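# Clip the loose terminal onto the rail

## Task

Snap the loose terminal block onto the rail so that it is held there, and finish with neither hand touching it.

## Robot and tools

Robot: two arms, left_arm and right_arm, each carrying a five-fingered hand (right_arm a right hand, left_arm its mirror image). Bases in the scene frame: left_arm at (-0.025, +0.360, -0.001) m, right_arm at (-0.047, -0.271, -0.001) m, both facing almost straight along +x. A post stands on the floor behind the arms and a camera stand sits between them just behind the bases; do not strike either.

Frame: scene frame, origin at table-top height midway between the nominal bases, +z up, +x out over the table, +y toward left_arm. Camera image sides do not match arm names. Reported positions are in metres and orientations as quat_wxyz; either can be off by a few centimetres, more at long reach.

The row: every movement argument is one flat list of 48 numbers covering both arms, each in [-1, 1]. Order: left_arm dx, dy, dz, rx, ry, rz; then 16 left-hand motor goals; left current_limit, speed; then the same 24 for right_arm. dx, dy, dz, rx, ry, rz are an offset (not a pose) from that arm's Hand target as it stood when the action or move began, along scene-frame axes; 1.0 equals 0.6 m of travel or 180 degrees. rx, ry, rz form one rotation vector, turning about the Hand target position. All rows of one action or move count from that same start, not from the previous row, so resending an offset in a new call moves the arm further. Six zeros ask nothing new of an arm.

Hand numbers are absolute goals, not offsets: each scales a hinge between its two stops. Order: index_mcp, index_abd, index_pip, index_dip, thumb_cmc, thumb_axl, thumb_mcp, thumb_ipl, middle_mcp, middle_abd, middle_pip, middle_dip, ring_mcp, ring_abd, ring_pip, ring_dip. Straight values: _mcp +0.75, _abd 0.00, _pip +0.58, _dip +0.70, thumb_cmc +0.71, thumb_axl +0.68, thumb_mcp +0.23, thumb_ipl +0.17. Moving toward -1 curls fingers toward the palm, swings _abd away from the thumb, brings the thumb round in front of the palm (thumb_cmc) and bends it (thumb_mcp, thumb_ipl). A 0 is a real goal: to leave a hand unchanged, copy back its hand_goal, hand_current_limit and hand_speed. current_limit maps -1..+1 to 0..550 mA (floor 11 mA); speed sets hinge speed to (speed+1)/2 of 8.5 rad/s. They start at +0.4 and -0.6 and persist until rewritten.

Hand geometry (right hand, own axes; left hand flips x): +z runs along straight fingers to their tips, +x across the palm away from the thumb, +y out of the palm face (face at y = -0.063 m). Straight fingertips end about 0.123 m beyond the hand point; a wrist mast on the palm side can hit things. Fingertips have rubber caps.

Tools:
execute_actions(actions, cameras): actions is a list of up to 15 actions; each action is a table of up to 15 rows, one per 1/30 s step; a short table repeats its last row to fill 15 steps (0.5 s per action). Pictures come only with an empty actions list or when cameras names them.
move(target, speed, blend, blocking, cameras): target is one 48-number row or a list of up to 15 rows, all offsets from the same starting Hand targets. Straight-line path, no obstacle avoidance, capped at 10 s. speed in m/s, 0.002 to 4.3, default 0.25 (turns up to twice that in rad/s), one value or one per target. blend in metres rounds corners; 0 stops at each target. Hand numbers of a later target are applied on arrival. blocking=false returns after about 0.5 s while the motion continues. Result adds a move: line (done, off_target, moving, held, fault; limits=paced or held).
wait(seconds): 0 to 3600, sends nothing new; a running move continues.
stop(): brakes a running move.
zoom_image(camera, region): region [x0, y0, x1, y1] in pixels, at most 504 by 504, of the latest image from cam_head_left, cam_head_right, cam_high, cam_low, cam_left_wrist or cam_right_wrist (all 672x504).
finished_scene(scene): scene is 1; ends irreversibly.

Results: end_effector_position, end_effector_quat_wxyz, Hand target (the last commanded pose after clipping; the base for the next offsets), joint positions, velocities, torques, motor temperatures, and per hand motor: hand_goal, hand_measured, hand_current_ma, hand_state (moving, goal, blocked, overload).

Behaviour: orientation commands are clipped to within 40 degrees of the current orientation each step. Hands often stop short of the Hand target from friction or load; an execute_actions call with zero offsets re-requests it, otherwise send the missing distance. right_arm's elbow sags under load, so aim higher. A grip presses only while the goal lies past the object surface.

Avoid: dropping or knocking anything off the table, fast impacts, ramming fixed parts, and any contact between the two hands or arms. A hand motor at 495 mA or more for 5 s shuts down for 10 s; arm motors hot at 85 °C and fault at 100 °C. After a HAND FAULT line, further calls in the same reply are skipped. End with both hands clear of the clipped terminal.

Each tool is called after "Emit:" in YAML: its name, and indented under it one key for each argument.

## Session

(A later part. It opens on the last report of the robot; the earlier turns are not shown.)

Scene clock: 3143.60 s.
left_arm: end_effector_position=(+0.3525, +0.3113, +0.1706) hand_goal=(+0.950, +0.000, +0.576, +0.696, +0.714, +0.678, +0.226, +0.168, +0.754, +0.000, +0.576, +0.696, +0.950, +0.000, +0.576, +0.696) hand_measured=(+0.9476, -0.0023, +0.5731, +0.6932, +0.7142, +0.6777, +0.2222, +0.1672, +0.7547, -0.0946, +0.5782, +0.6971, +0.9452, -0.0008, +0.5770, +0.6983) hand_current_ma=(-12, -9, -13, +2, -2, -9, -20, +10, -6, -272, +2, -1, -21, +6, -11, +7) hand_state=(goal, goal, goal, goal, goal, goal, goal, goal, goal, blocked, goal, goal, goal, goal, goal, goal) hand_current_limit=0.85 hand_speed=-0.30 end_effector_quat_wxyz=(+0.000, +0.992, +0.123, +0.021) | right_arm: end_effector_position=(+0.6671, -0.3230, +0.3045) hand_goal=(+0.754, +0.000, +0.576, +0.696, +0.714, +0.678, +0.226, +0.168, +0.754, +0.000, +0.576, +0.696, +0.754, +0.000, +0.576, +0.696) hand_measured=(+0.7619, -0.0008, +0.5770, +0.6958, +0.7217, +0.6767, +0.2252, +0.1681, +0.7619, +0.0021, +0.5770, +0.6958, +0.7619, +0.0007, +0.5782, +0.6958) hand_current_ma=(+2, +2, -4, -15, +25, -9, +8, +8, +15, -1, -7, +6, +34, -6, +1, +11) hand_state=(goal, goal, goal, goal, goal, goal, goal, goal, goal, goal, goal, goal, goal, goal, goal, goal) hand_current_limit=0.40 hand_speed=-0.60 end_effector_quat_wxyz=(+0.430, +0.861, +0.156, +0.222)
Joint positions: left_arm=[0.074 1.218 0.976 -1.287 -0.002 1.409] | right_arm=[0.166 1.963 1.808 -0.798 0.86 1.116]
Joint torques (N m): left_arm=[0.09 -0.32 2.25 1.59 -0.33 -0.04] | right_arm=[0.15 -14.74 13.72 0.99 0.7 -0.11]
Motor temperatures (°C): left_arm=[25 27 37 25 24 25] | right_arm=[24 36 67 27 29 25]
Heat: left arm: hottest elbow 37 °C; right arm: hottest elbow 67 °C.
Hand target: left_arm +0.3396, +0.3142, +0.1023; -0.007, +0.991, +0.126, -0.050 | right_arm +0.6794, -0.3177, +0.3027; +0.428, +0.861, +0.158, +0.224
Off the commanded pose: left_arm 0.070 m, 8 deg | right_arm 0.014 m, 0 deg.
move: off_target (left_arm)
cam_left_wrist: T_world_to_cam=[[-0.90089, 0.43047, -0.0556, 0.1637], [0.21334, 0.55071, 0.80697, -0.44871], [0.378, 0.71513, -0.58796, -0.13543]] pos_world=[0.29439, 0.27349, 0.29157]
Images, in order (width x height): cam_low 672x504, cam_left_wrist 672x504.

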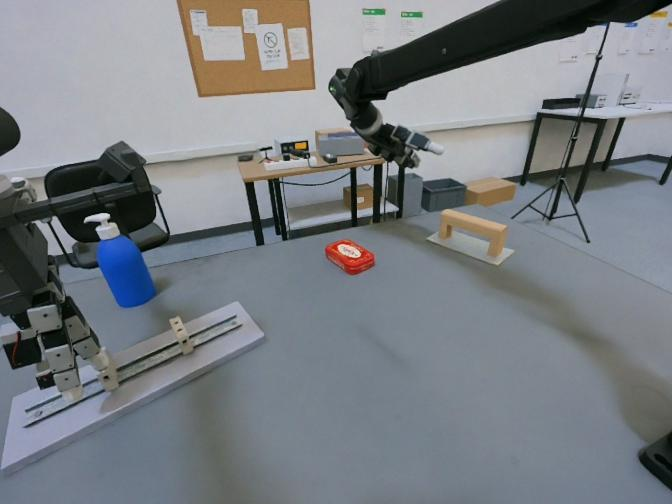

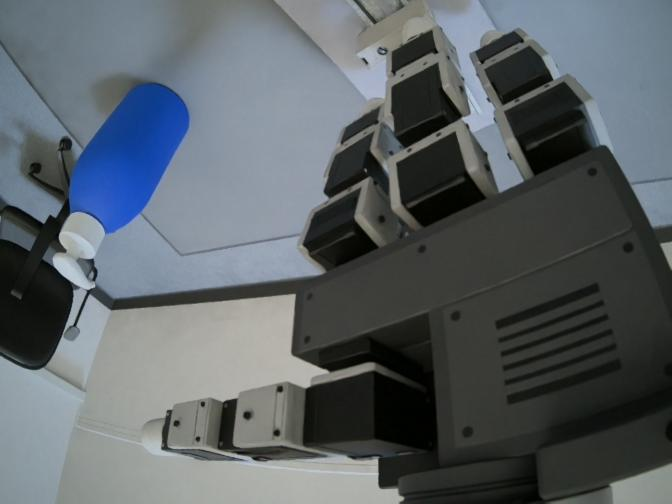

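Emit:
move:
  target:
    - [0.012,0,0.12,0,-0.032,0,0.95,0,0.576,0.696,0.714,0.678,0.226,0.168,0.754,0,0.576,0.696,0.95,0,0.576,0.696,0.6,-0.3,0,0,0,0,0,0,0.754,0,0.576,0.696,0.714,0.678,0.226,0.168,0.754,0,0.576,0.696,0.754,0,0.576,0.696,0.4,-0.6]
    - [0.012,0,0.18,0,-0.032,0,0.95,0,0.576,0.696,0.714,0.678,0.226,0.168,0.754,0,0.576,0.696,0.95,0,0.576,0.696,0.6,-0.3,0,0,0,0,0,0,0.754,0,0.576,0.696,0.714,0.678,0.226,0.168,0.754,0,0.576,0.696,0.754,0,0.576,0.696,0.4,-0.6]
  speed: 0.08
  blend: [0.005,0]
  cameras: ["cam_left_wrist","cam_low","cam_high"]

Emit:
zoom_image:
  camera: "cam_left_wrist"
  region: [320, 0, 440, 90]

Emit:
zoom_image:
  camera: "cam_low"
  region: [80, 330, 160, 410]

Emit:
zoom_image:
  camera: "cam_high"
  region: [262, 136, 302, 182]

Scene clock: 3160.23 s.
left_arm: end_effector_position=(+0.3367, +0.3098, +0.1911) hand_goal=(+0.950, +0.000, +0.576, +0.696, +0.714, +0.678, +0.226, +0.168, +0.754, +0.000, +0.576, +0.696, +0.950, +0.000, +0.576, +0.696) hand_measured=(+0.9488, -0.0023, +0.5718, +0.6945, +0.7154, +0.6767, +0.2222, +0.1681, +0.7486, +0.0051, +0.5718, +0.6932, +0.9464, -0.0008, +0.5770, +0.6996) hand_current_ma=(-10, -4, -17, -4, -3, -12, -15, +5, -27, -1, -11, -14, -18, +9, +0, +4) hand_state=(goal, goal, goal, goal, goal, goal, goal, goal, goal, goal, goal, goal, goal, goal, goal, goal) hand_current_limit=0.60 hand_speed=-0.30 end_effector_quat_wxyz=(-0.001, +0.992, +0.123, -0.019) | right_arm: end_effector_position=(+0.6671, -0.3230, +0.3045) hand_goal=(+0.754, +0.000, +0.576, +0.696, +0.714, +0.678, +0.226, +0.168, +0.754, +0.000, +0.576, +0.696, +0.754, +0.000, +0.576, +0.696) hand_measured=(+0.7619, -0.0008, +0.5782, +0.6958, +0.7217, +0.6767, +0.2252, +0.1681, +0.7619, +0.0007, +0.5757, +0.6958, +0.7619, -0.0008, +0.5770, +0.6945) hand_current_ma=(-3, -9, +2, -12, +23, -16, -1, +4, +8, +4, +0, -2, +26, -8, +11, -3) hand_state=(goal, goal, goal, goal, goal, goal, goal, goal, goal, goal, goal, goal, goal, goal, goal, goal) hand_current_limit=0.40 hand_speed=-0.60 end_effector_quat_wxyz=(+0.430, +0.861, +0.156, +0.222)
Joint positions: left_arm=[0.074 1.215 1.036 -1.429 -0.001 1.409] | right_arm=[0.166 1.963 1.808 -0.798 0.86 1.116]
Joint torques (N m): left_arm=[0.26 -8.06 11.18 0.03 -0.07 -0.02] | right_arm=[0.21 -14.68 13.71 0.98 0.7 -0.09]
Motor temperatures (°C): left_arm=[25 27 36 25 24 25] | right_arm=[24 36 67 27 29 25]
Heat: left arm: hottest elbow 36 °C; right arm: hottest elbow 67 °C.
Hand target: left_arm +0.3468, +0.3142, +0.2103; +0.000, +0.992, +0.126, +0.000 | right_arm +0.6794, -0.3177, +0.3027; +0.428, +0.861, +0.158, +0.224
Off the commanded pose: left_arm 0.022 m, 2 deg | right_arm 0.014 m, 0 deg.
move: off_target (left_arm); blend cut to 0 m at target 1
cam_left_wrist: T_world_to_cam=[[-0.90259, 0.43032, 0.01273, 0.13879], [0.2765, 0.5568, 0.78327, -0.47968], [0.32997, 0.71049, -0.62155, -0.09237]] pos_world=[0.28838, 0.27299, 0.31655]
Images, in order (width x height): cam_high 672x504, cam_low 672x504, cam_left_wrist 672x504.

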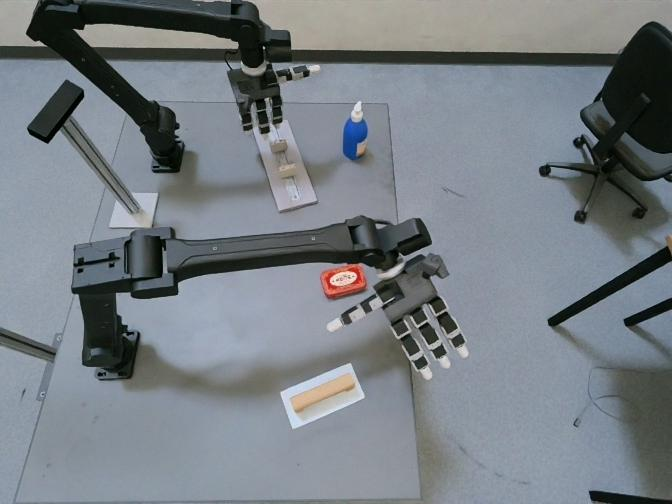

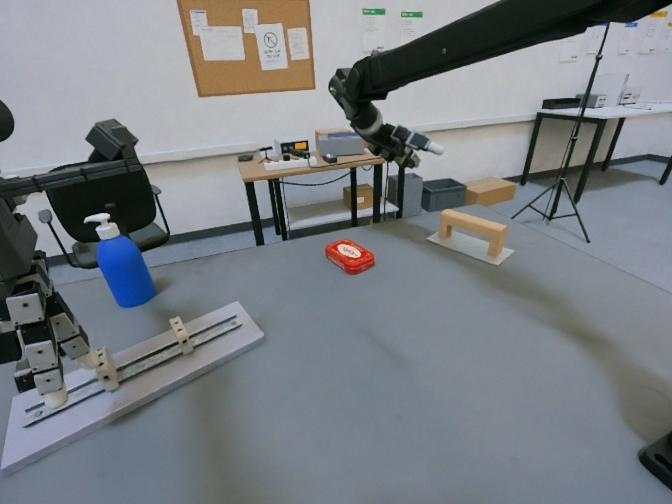

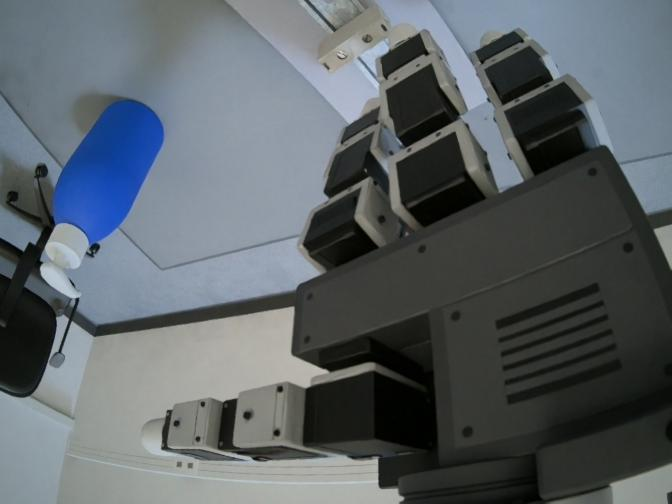

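Scaled by 4.200 from the camera's image (finer frame: 960x720).

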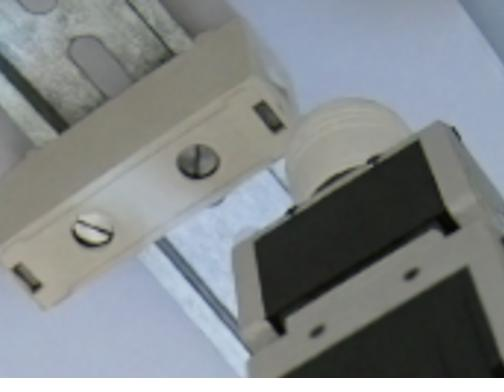

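Scaled by 6.300.

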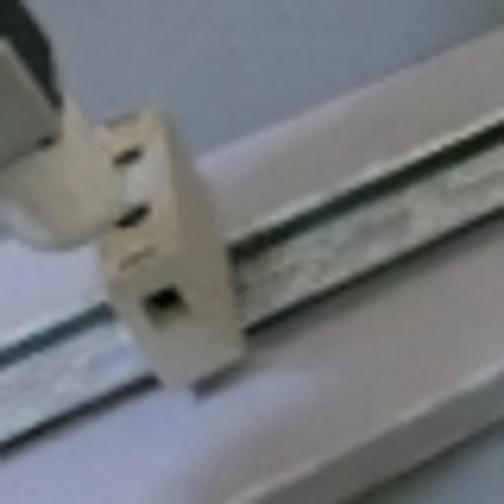

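Scaled by 10.957.

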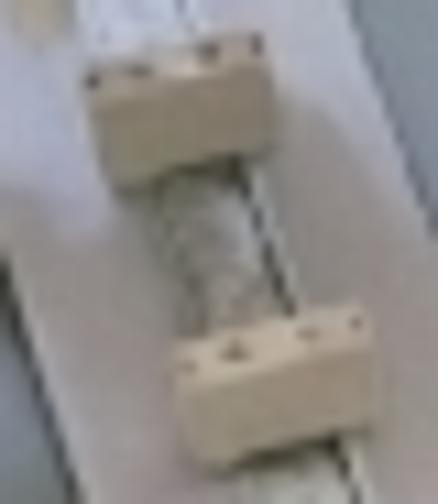

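Emit:
zoom_image:
  camera: "cam_left_wrist"
  region: [315, 0, 395, 80]

Emit:
zoom_image:
  camera: "cam_low"
  region: [90, 360, 130, 400]

Scaled by 6.300 from the camera's image (finer frame: 960x720).

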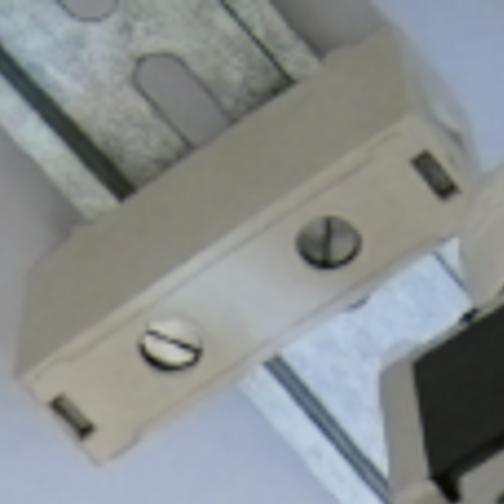

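Scaled by 12.600.

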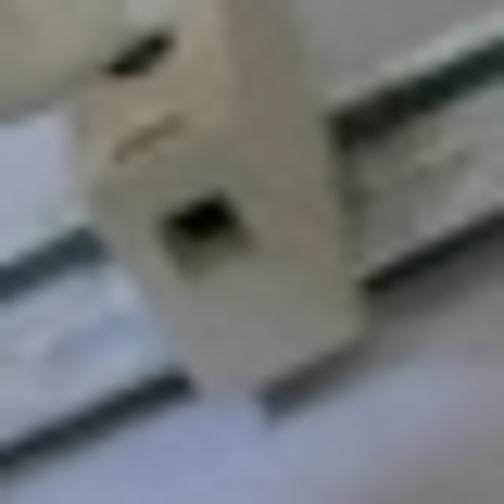

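Emit:
move:
  target:
    - [0.01,0,0.13,0,0,0,-0.48,0,-0.74,0.26,0.714,0.678,0.226,0.168,-0.48,0,-0.74,0.26,-0.48,0,-0.74,0.26,0.3,-0.2,0,0,0,0,0,0,0.754,0,0.576,0.696,0.714,0.678,0.226,0.168,0.754,0,0.576,0.696,0.754,0,0.576,0.696,0.4,-0.6]
    - [0.1303,-0.1182,0.0663,0.1607,-0.0924,0.4976,-0.48,0,-0.74,0.26,0.714,0.678,0.226,0.168,-0.48,0,-0.74,0.26,-0.48,0,-0.74,0.26,0.3,0.0,0,0,0,0,0,0,0.754,0,0.576,0.696,0.714,0.678,0.226,0.168,0.754,0,0.576,0.696,0.754,0,0.576,0.696,0.4,-0.6]
    - [0.1185,-0.1243,-0.1467,0.1607,-0.0924,0.4976,-0.48,0,-0.74,0.26,0.714,0.678,0.226,0.168,-0.48,0,-0.74,0.26,-0.48,0,-0.74,0.26,0.3,0.0,0,0,0,0,0,0,0.754,0,0.576,0.696,0.714,0.678,0.226,0.168,0.754,0,0.576,0.696,0.754,0,0.576,0.696,0.4,-0.6]
  speed: [0.15,0.3,0.2]
  cameras: ["cam_left_wrist","cam_low"]

Emit:
zoom_image:
  camera: "cam_left_wrist"
  region: [180, 0, 320, 110]

Emit:
zoom_image:
  camera: "cam_left_wrist"
  region: [225, 10, 285, 65]

Emit:
zoom_image:
  camera: "cam_low"
  region: [90, 360, 130, 400]

Scene clock: 3193.90 s.
left_arm: end_effector_position=(+0.4183, +0.2462, +0.1277) hand_goal=(-0.480, +0.000, -0.740, +0.260, +0.714, +0.678, +0.226, +0.168, -0.480, +0.000, -0.740, +0.260, -0.480, +0.000, -0.740, +0.260) hand_measured=(-0.4718, -0.0023, -0.7408, +0.2562, +0.7142, +0.6777, +0.2222, +0.1672, -0.4742, +0.0021, -0.7408, +0.2562, -0.4706, -0.0008, -0.7395, +0.2562) hand_current_ma=(+32, -6, -3, -10, +4, -16, -21, +8, +11, -3, +1, -17, +30, +10, -1, -18) hand_state=(goal, goal, goal, goal, goal, goal, goal, goal, goal, goal, goal, goal, goal, goal, goal, goal) hand_current_limit=0.30 hand_speed=0.00 end_effector_quat_wxyz=(-0.208, +0.577, +0.774, +0.155) | right_arm: end_effector_position=(+0.6671, -0.3230, +0.3045) hand_goal=(+0.754, +0.000, +0.576, +0.696, +0.714, +0.678, +0.226, +0.168, +0.754, +0.000, +0.576, +0.696, +0.754, +0.000, +0.576, +0.696) hand_measured=(+0.7619, -0.0008, +0.5770, +0.6958, +0.7230, +0.6767, +0.2262, +0.1672, +0.7631, +0.0007, +0.5770, +0.6958, +0.7619, -0.0008, +0.5770, +0.6958) hand_current_ma=(+12, -10, +1, -8, +10, -8, +12, +7, +17, -10, -6, -5, +13, +4, +17, -1) hand_state=(goal, goal, goal, goal, goal, goal, goal, goal, goal, goal, goal, goal, goal, goal, goal, goal) hand_current_limit=0.40 hand_speed=-0.60 end_effector_quat_wxyz=(+0.430, +0.861, +0.156, +0.222)
Joint positions: left_arm=[-0.56 1.712 1.279 -1.543 -0.343 -0.908] | right_arm=[0.166 1.963 1.808 -0.798 0.86 1.116]
Joint torques (N m): left_arm=[-1.55 -13.33 6.87 0.18 -0.53 -0.24] | right_arm=[0.21 -14.21 13.83 1.11 0.7 -0.1]
Motor temperatures (°C): left_arm=[25 27 41 25 25 25] | right_arm=[24 36 67 27 29 25]
Heat: left arm: hottest elbow 41 °C; right arm: hottest elbow 67 °C.
Hand target: left_arm +0.4178, +0.2395, +0.1223; -0.207, +0.579, +0.773, +0.156 | right_arm +0.6794, -0.3177, +0.3027; +0.428, +0.861, +0.158, +0.224
Off the commanded pose: left_arm 0.009 m, 0 deg | right_arm 0.014 m, 0 deg.
move: done; target 2's new numbers were sent with left_arm's hand 0.016 m and 7 deg from that target
cam_left_wrist: T_world_to_cam=[[-0.42449, -0.81041, -0.4038, 0.39929], [-0.43753, -0.20685, 0.87509, 0.05783], [-0.7927, 0.54814, -0.26677, 0.35083]] pos_world=[0.4729, 0.14325, 0.20421]
Images, in order (width x height): cam_low 672x504, cam_left_wrist 672x504.

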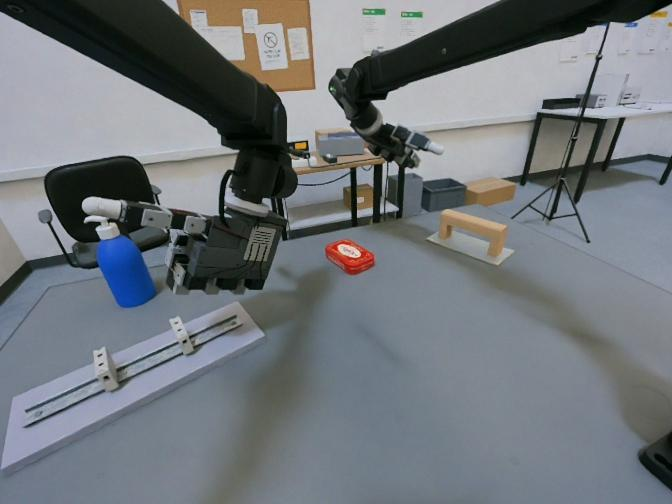

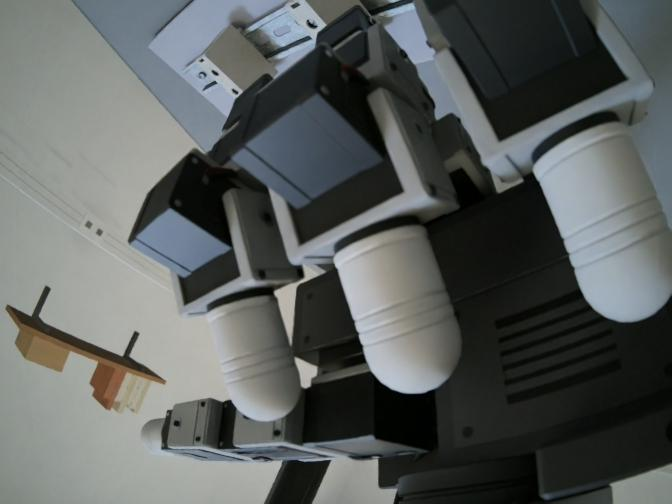

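Scaled by 3.600 from the camera's image (finer frame: 960x720).

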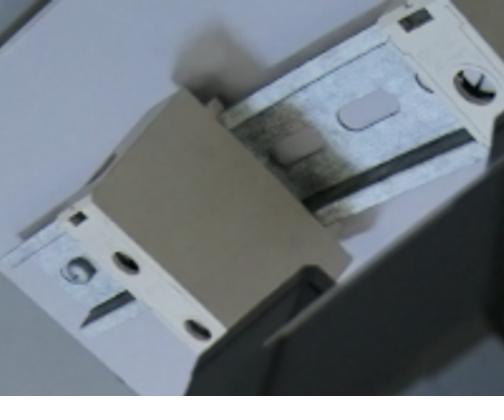

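Scaled by 8.400 from the camera's image (finer frame: 960x720).

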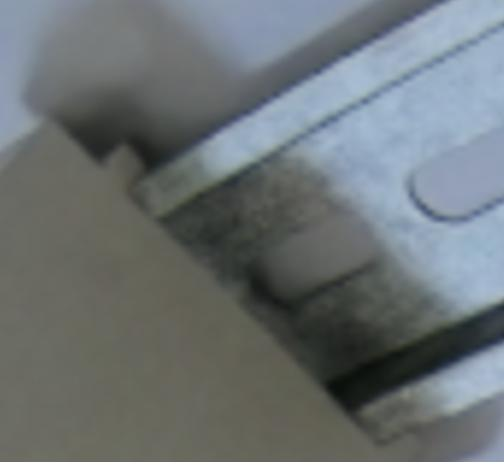

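Scaled by 12.600.

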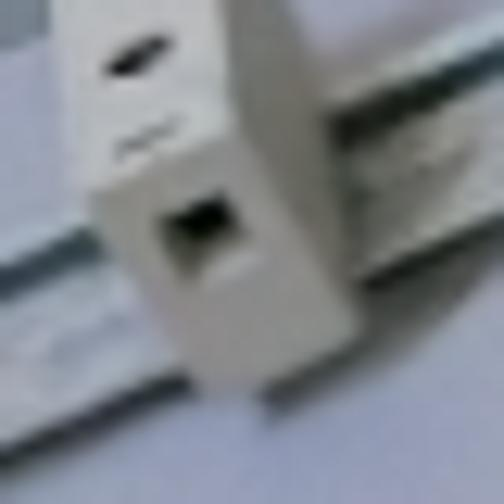

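Emit:
zoom_image:
  camera: "cam_low"
  region: [60, 345, 140, 425]

Emit:
zoom_image:
  camera: "cam_low"
  region: [145, 300, 225, 380]

Scaled by 6.300.

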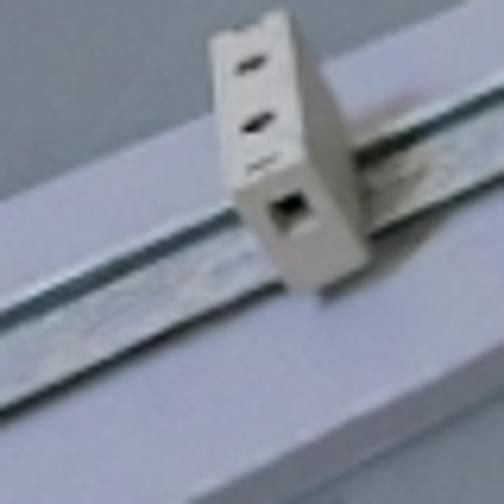

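Scaled by 6.300.

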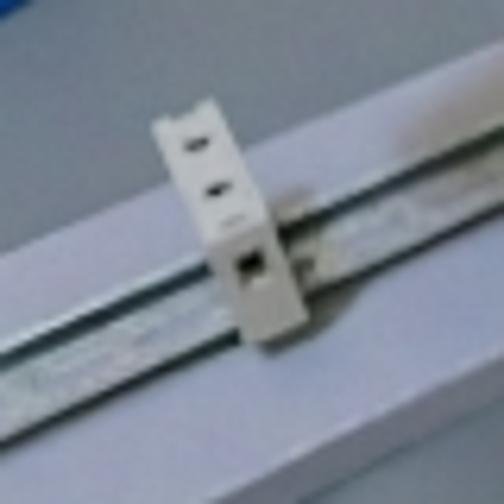

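Emit:
zoom_image:
  camera: "cam_left_wrist"
  region: [260, 45, 290, 75]

Emit:
zoom_image:
  camera: "cam_left_wrist"
  region: [225, 15, 255, 45]

Scaled by 16.800 from the camera's image (finer frame: 960x720).

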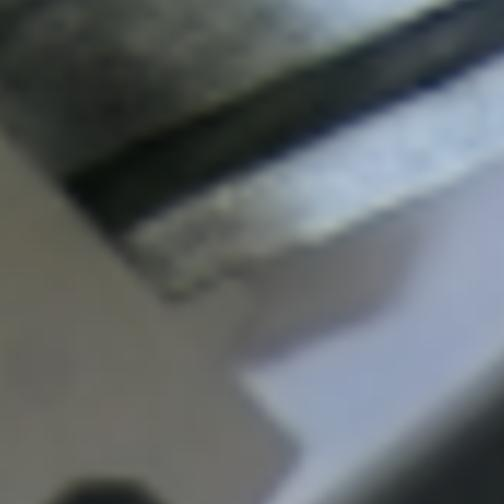

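Scaled by 16.800 from the camera's image (finer frame: 960x720).

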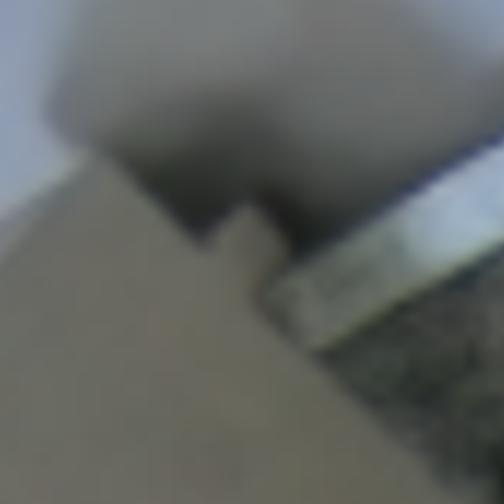

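Emit:
execute_actions:
  actions: []
  cameras: ["all"]

Scene clock: 3261.50 s.
left_arm: end_effector_position=(+0.4183, +0.2462, +0.1277) hand_goal=(-0.480, +0.000, -0.740, +0.260, +0.714, +0.678, +0.226, +0.168, -0.480, +0.000, -0.740, +0.260, -0.480, +0.000, -0.740, +0.260) hand_measured=(-0.4718, -0.0023, -0.7395, +0.2562, +0.7142, +0.6777, +0.2222, +0.1681, -0.4742, +0.0007, -0.7408, +0.2562, -0.4706, -0.0008, -0.7408, +0.2562) hand_current_ma=(+31, -2, -3, -8, +3, -11, -17, +4, +16, -7, +1, -14, +33, +9, -2, -11) hand_state=(goal, goal, goal, goal, goal, goal, goal, goal, goal, goal, goal, goal, goal, goal, goal, goal) hand_current_limit=0.30 hand_speed=0.00 end_effector_quat_wxyz=(-0.208, +0.577, +0.774, +0.155) | right_arm: end_effector_position=(+0.6671, -0.3230, +0.3045) hand_goal=(+0.754, +0.000, +0.576, +0.696, +0.714, +0.678, +0.226, +0.168, +0.754, +0.000, +0.576, +0.696, +0.754, +0.000, +0.576, +0.696) hand_measured=(+0.7607, +0.0007, +0.5757, +0.6958, +0.7217, +0.6777, +0.2262, +0.1672, +0.7619, -0.0008, +0.5770, +0.6958, +0.7607, -0.0008, +0.5770, +0.6958) hand_current_ma=(-3, -7, +2, -8, +16, -13, -2, +10, +19, -9, -6, +4, +20, +3, +0, +6) hand_state=(goal, goal, goal, goal, goal, goal, goal, goal, goal, goal, goal, goal, goal, goal, goal, goal) hand_current_limit=0.40 hand_speed=-0.60 end_effector_quat_wxyz=(+0.430, +0.861, +0.156, +0.222)
Joint positions: left_arm=[-0.56 1.712 1.279 -1.543 -0.343 -0.909] | right_arm=[0.166 1.963 1.808 -0.798 0.86 1.116]
Joint velocities: within noise
Joint torques (N m): left_arm=[-1.55 -12.86 6.87 0.18 -0.52 -0.24] | right_arm=[0.26 -14.45 13.76 0.96 0.7 -0.11]
Motor temperatures (°C): left_arm=[25 30 39 25 25 25] | right_arm=[24 36 67 27 29 25]
Heat: left arm: hottest elbow 39 °C; right arm: hottest elbow 67 °C.
Hand target: left_arm +0.4178, +0.2395, +0.1223; -0.207, +0.579, +0.773, +0.156 | right_arm +0.6794, -0.3177, +0.3027; +0.428, +0.861, +0.158, +0.224
Off the commanded pose: left_arm 0.009 m, 0 deg | right_arm 0.014 m, 0 deg.
camera_calibration:
cam_left_wrist: T_world_to_cam=[[-0.42421, -0.8105, -0.40391, 0.39919], [-0.43762, -0.20701, 0.87501, 0.05792], [-0.7928, 0.54794, -0.26687, 0.35093]] pos_world=[0.4729, 0.14324, 0.20421]
cam_right_wrist: T_world_to_cam=[[-0.58893, -0.73953, 0.32596, 0.08925], [-0.79578, 0.60102, -0.07421, 0.68859], [-0.14102, -0.3031, -0.94247, 0.40642]] pos_world=[0.65785, -0.22467, 0.40505]

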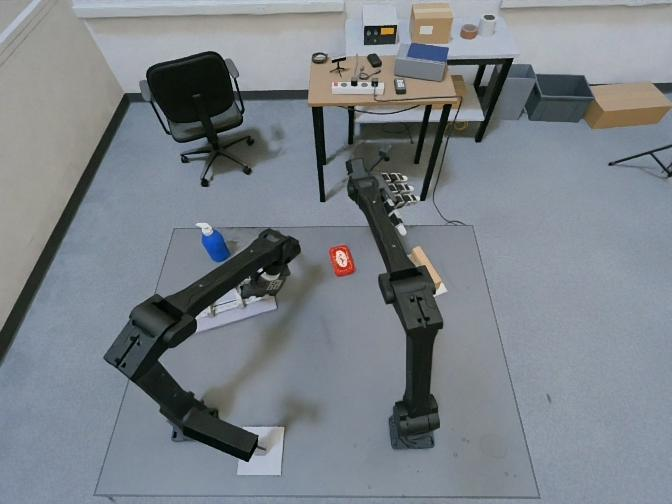

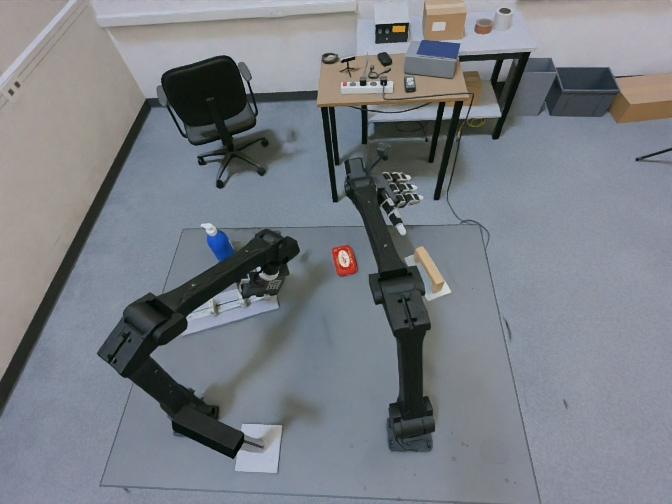

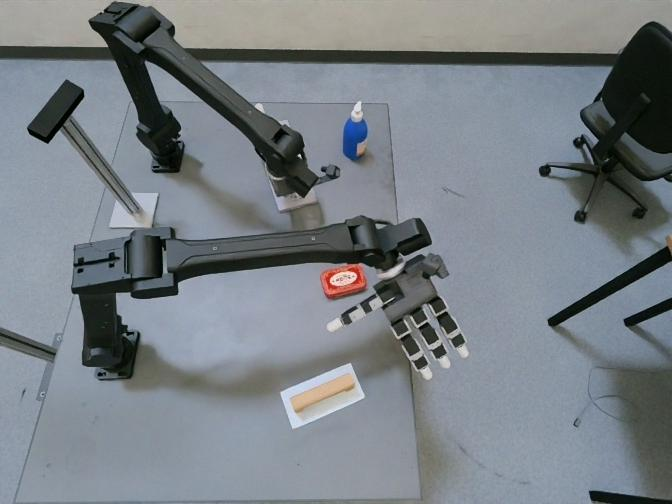

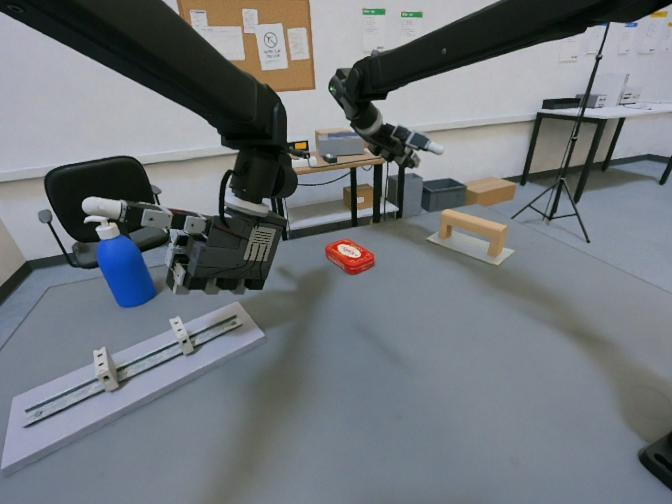

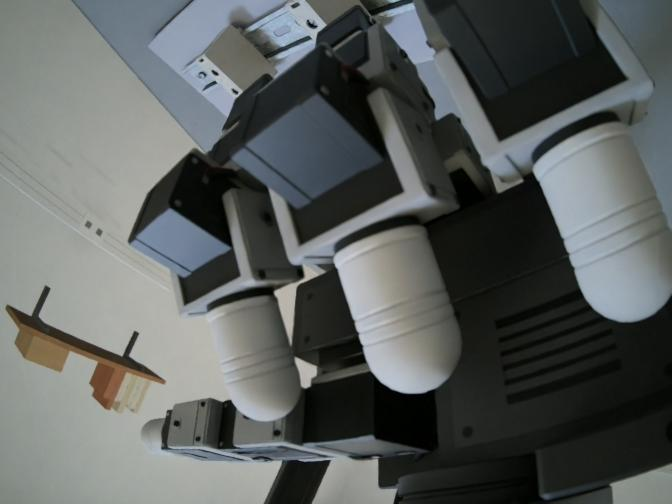

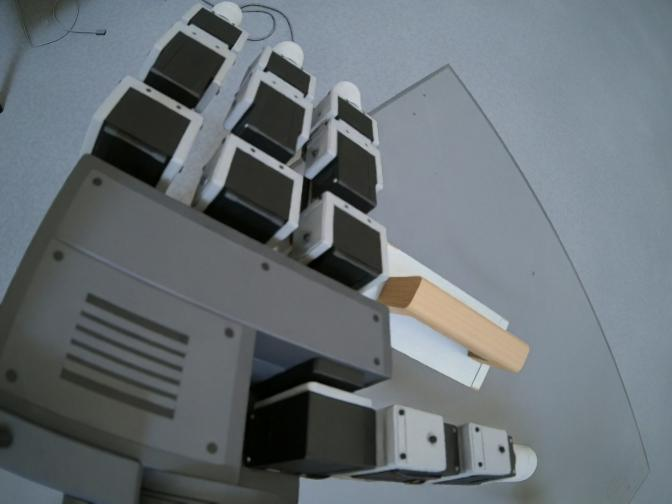

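Emit:
zoom_image:
  camera: "cam_low"
  region: [80, 305, 210, 400]

Emit:
zoom_image:
  camera: "cam_left_wrist"
  region: [180, 0, 320, 110]

Scaled by 3.877.

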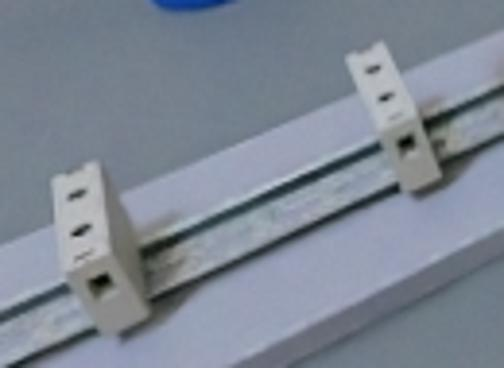

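Scaled by 3.600 from the camera's image (finer frame: 960x720).

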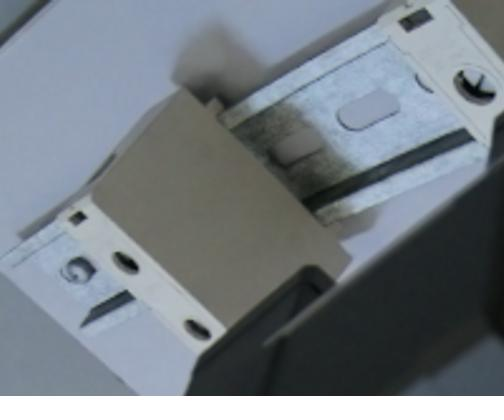

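Emit:
zoom_image:
  camera: "cam_low"
  region: [85, 340, 135, 400]

Emit:
zoom_image:
  camera: "cam_low"
  region: [160, 308, 210, 368]

Emit:
zoom_image:
  camera: "cam_left_wrist"
  region: [215, 10, 285, 80]

Scaled by 8.400.

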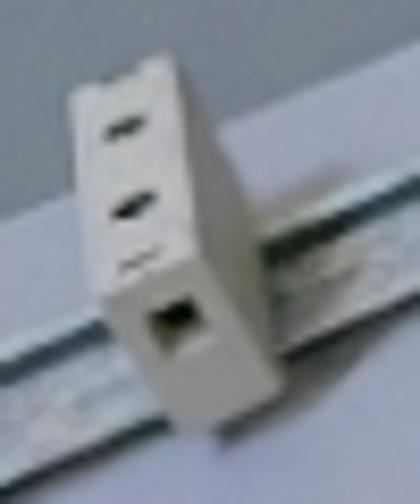

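Scaled by 8.400.

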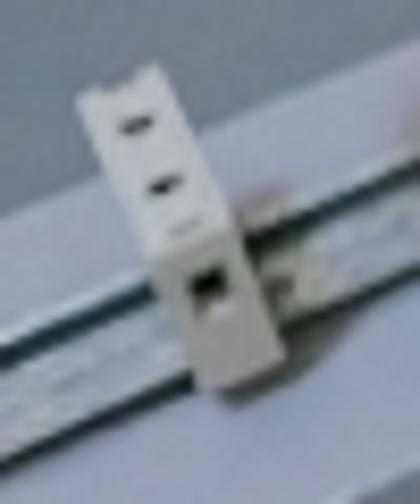

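Scaled by 7.200 from the camera's image (finer frame: 960x720).

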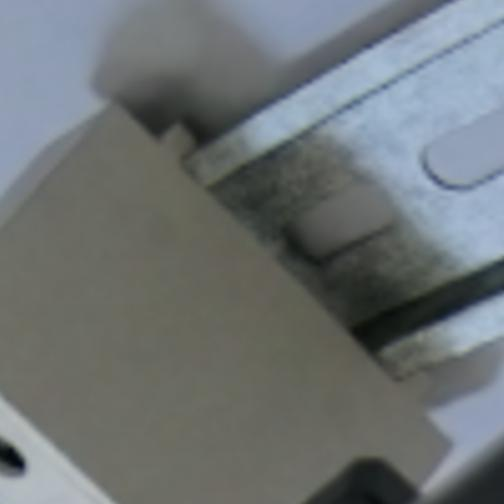

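Emit:
move:
  target:
    - [0.012,0.006,0.213,0,0,0,-0.48,0,-0.74,0.26,0.714,0.678,0.226,0.168,-0.48,0,-0.74,0.26,-0.48,0,-0.74,0.26,0.3,0,0,0,0,0,0,0,0.754,0,0.576,0.696,0.714,0.678,0.226,0.168,0.754,0,0.576,0.696,0.754,0,0.576,0.696,0.4,-0.6]
    - [-0.1108,0.1195,0.2628,-0.1614,0.0923,-0.4976,0.95,0,0.576,0.696,0.714,0.678,0.226,0.168,0.754,0,0.576,0.696,0.95,0,0.576,0.696,0.85,0,0,0,0,0,0,0,0.754,0,0.576,0.696,0.714,0.678,0.226,0.168,0.754,0,0.576,0.696,0.754,0,0.576,0.696,0.4,-0.6]
  speed: 0.3
  cameras: ["cam_low","cam_high","cam_left_wrist"]

Scene clock: 3321.10 s.
left_arm: end_effector_position=(+0.3421, +0.3075, +0.2677) hand_goal=(+0.950, +0.000, +0.576, +0.696, +0.714, +0.678, +0.226, +0.168, +0.754, +0.000, +0.576, +0.696, +0.950, +0.000, +0.576, +0.696) hand_measured=(+0.9488, -0.0008, +0.5782, +0.6971, +0.7154, +0.6767, +0.2222, +0.1672, +0.7547, +0.0007, +0.5770, +0.6958, +0.9488, -0.0008, +0.5782, +0.6971) hand_current_ma=(-5, +3, +3, +13, +0, -16, -19, +4, -2, -8, +6, -10, -7, +8, -1, +2) hand_state=(goal, goal, goal, goal, goal, goal, goal, goal, goal, goal, goal, goal, goal, goal, goal, goal) hand_current_limit=0.85 hand_speed=0.00 end_effector_quat_wxyz=(-0.002, +0.992, +0.125, -0.009) | right_arm: end_effector_position=(+0.6671, -0.3230, +0.3045) hand_goal=(+0.754, +0.000, +0.576, +0.696, +0.714, +0.678, +0.226, +0.168, +0.754, +0.000, +0.576, +0.696, +0.754, +0.000, +0.576, +0.696) hand_measured=(+0.7607, +0.0007, +0.5770, +0.6958, +0.7217, +0.6777, +0.2262, +0.1681, +0.7619, +0.0007, +0.5770, +0.6945, +0.7619, +0.0007, +0.5770, +0.6945) hand_current_ma=(+7, -4, -1, -11, +15, -10, +5, +12, +6, -14, +2, -1, +22, +3, +13, +6) hand_state=(goal, goal, goal, goal, goal, goal, goal, goal, goal, goal, goal, goal, goal, goal, goal, goal) hand_current_limit=0.40 hand_speed=-0.60 end_effector_quat_wxyz=(+0.430, +0.861, +0.156, +0.222)
Joint positions: left_arm=[0.064 1.199 1.224 -1.613 -0.003 1.397] | right_arm=[0.166 1.963 1.808 -0.798 0.86 1.116]
Joint torques (N m): left_arm=[0.44 -6.3 11.22 0.18 0.06 0.01] | right_arm=[-0.15 -14.74 13.83 1.03 0.71 -0.07]
Motor temperatures (°C): left_arm=[25 30 38 25 25 25] | right_arm=[24 36 67 27 29 25]
Heat: left arm: hottest elbow 38 °C; right arm: hottest elbow 67 °C.
Hand target: left_arm +0.3513, +0.3112, +0.2800; +0.000, +0.992, +0.126, +0.000 | right_arm +0.6794, -0.3177, +0.3027; +0.428, +0.861, +0.158, +0.224
Off the commanded pose: left_arm 0.016 m, 1 deg | right_arm 0.014 m, 0 deg.
move: off_target (left_arm); target 2's new numbers were sent with left_arm's hand 0.017 m and 1 deg from that target
cam_left_wrist: T_world_to_cam=[[-0.9038, 0.42793, -0.00337, 0.14922], [0.25957, 0.55445, 0.7907, -0.53536], [0.34023, 0.71376, -0.6122, -0.05187]] pos_world=[0.29148, 0.26999, 0.39206]
Images, in order (width x height): cam_high 672x504, cam_low 672x504, cam_left_wrist 672x504.

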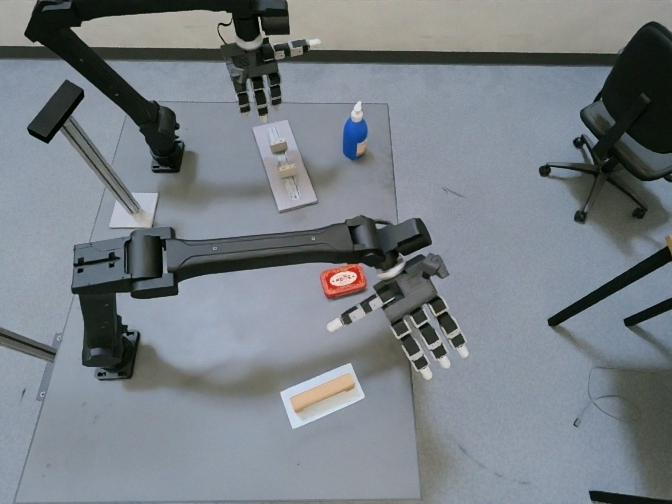

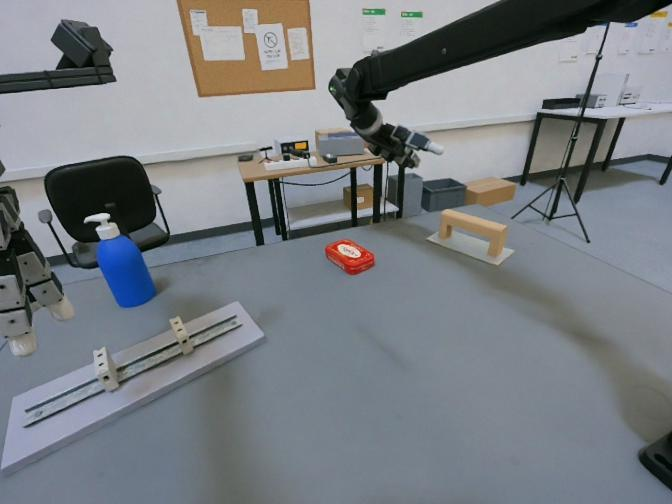

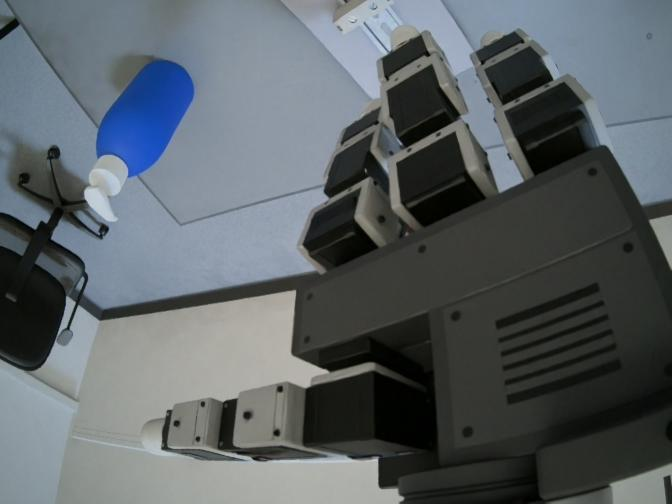

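Emit:
zoom_image:
  camera: "cam_high"
  region: [255, 130, 315, 190]

Emit:
zoom_image:
  camera: "cam_low"
  region: [85, 340, 135, 400]

Emit:
zoom_image:
  camera: "cam_low"
  region: [160, 308, 210, 368]

Scaled by 8.400.

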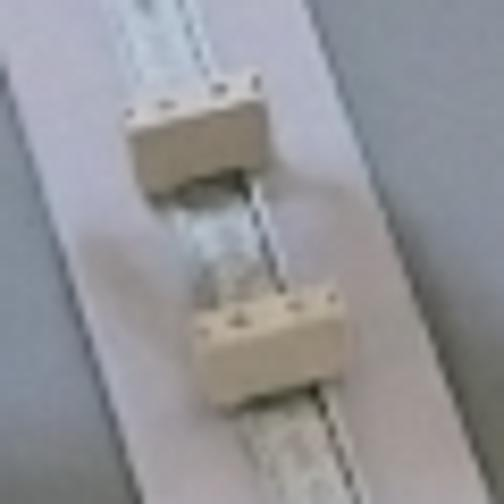

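Scaled by 8.400.

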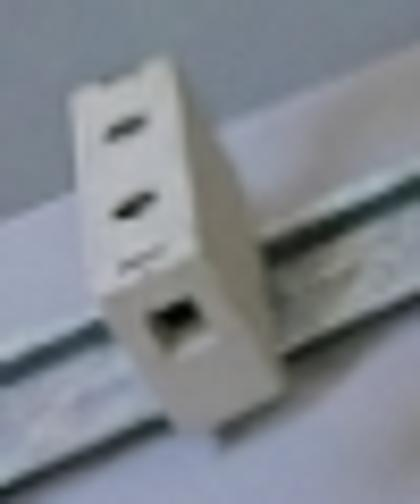

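Scaled by 8.400.

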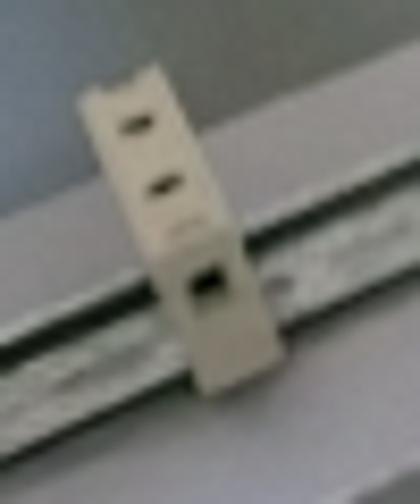

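Emit:
move:
  target: [0,0,-0.125,0,0,0,0.95,0,0.576,0.696,0.714,0.678,0.226,0.168,0.754,0,0.576,0.696,0.95,0,0.576,0.696,0.85,0,0,0,0,0,0,0,0.754,0,0.576,0.696,0.714,0.678,0.226,0.168,0.754,0,0.576,0.696,0.754,0,0.576,0.696,0.4,-0.6]
  speed: 0.15
  cameras: ["cam_low","cam_high"]

Scene clock: 3331.70 s.
left_arm: end_effector_position=(+0.3489, +0.3080, +0.2106) hand_goal=(+0.950, +0.000, +0.576, +0.696, +0.714, +0.678, +0.226, +0.168, +0.754, +0.000, +0.576, +0.696, +0.950, +0.000, +0.576, +0.696) hand_measured=(+0.9488, +0.0007, +0.5782, +0.6971, +0.7154, +0.6777, +0.2222, +0.1672, +0.7547, +0.0007, +0.5770, +0.6971, +0.9500, -0.0008, +0.5770, +0.6983) hand_current_ma=(-12, +2, +5, +7, +1, -9, -18, +11, -4, -4, +7, -2, -2, +2, -5, +0) hand_state=(goal, goal, goal, goal, goal, goal, goal, goal, goal, goal, goal, goal, goal, goal, goal, goal) hand_current_limit=0.85 hand_speed=0.00 end_effector_quat_wxyz=(-0.001, +0.992, +0.125, +0.002) | right_arm: end_effector_position=(+0.6671, -0.3230, +0.3045) hand_goal=(+0.754, +0.000, +0.576, +0.696, +0.714, +0.678, +0.226, +0.168, +0.754, +0.000, +0.576, +0.696, +0.754, +0.000, +0.576, +0.696) hand_measured=(+0.7619, -0.0008, +0.5770, +0.6958, +0.7217, +0.6767, +0.2252, +0.1681, +0.7631, +0.0007, +0.5770, +0.6958, +0.7607, +0.0007, +0.5770, +0.6971) hand_current_ma=(+11, -9, -2, -7, +18, -16, -13, +13, +20, -8, -8, -8, +19, -11, +9, -5) hand_state=(goal, goal, goal, goal, goal, goal, goal, goal, goal, goal, goal, goal, goal, goal, goal, goal) hand_current_limit=0.40 hand_speed=-0.60 end_effector_quat_wxyz=(+0.430, +0.861, +0.156, +0.222)
Joint positions: left_arm=[0.064 1.211 1.081 -1.437 -0.003 1.397] | right_arm=[0.166 1.963 1.808 -0.798 0.86 1.116]
Joint torques (N m): left_arm=[0.32 -6.53 7.69 1.01 0.07 0.02] | right_arm=[0.56 -14.51 13.82 1.11 0.69 -0.11]
Motor temperatures (°C): left_arm=[25 29 39 25 25 25] | right_arm=[24 36 67 27 29 25]
Heat: left arm: hottest elbow 39 °C; right arm: hottest elbow 67 °C.
Hand target: left_arm +0.3512, +0.3112, +0.2050; +0.000, +0.992, +0.126, +0.000 | right_arm +0.6794, -0.3177, +0.3027; +0.428, +0.861, +0.158, +0.224
Off the commanded pose: left_arm 0.007 m, 0 deg | right_arm 0.014 m, 0 deg.
move: done
Images, in order (width x height): cam_high 672x504, cam_low 672x504.

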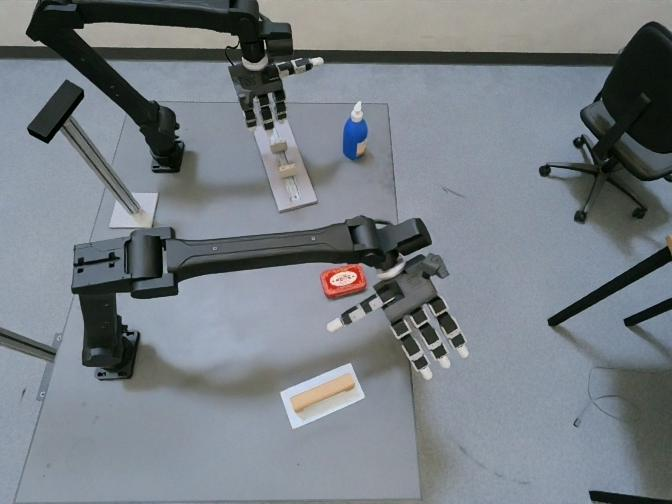

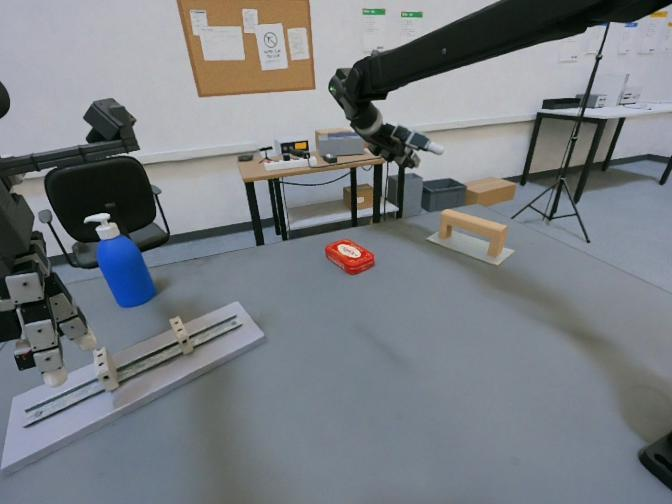

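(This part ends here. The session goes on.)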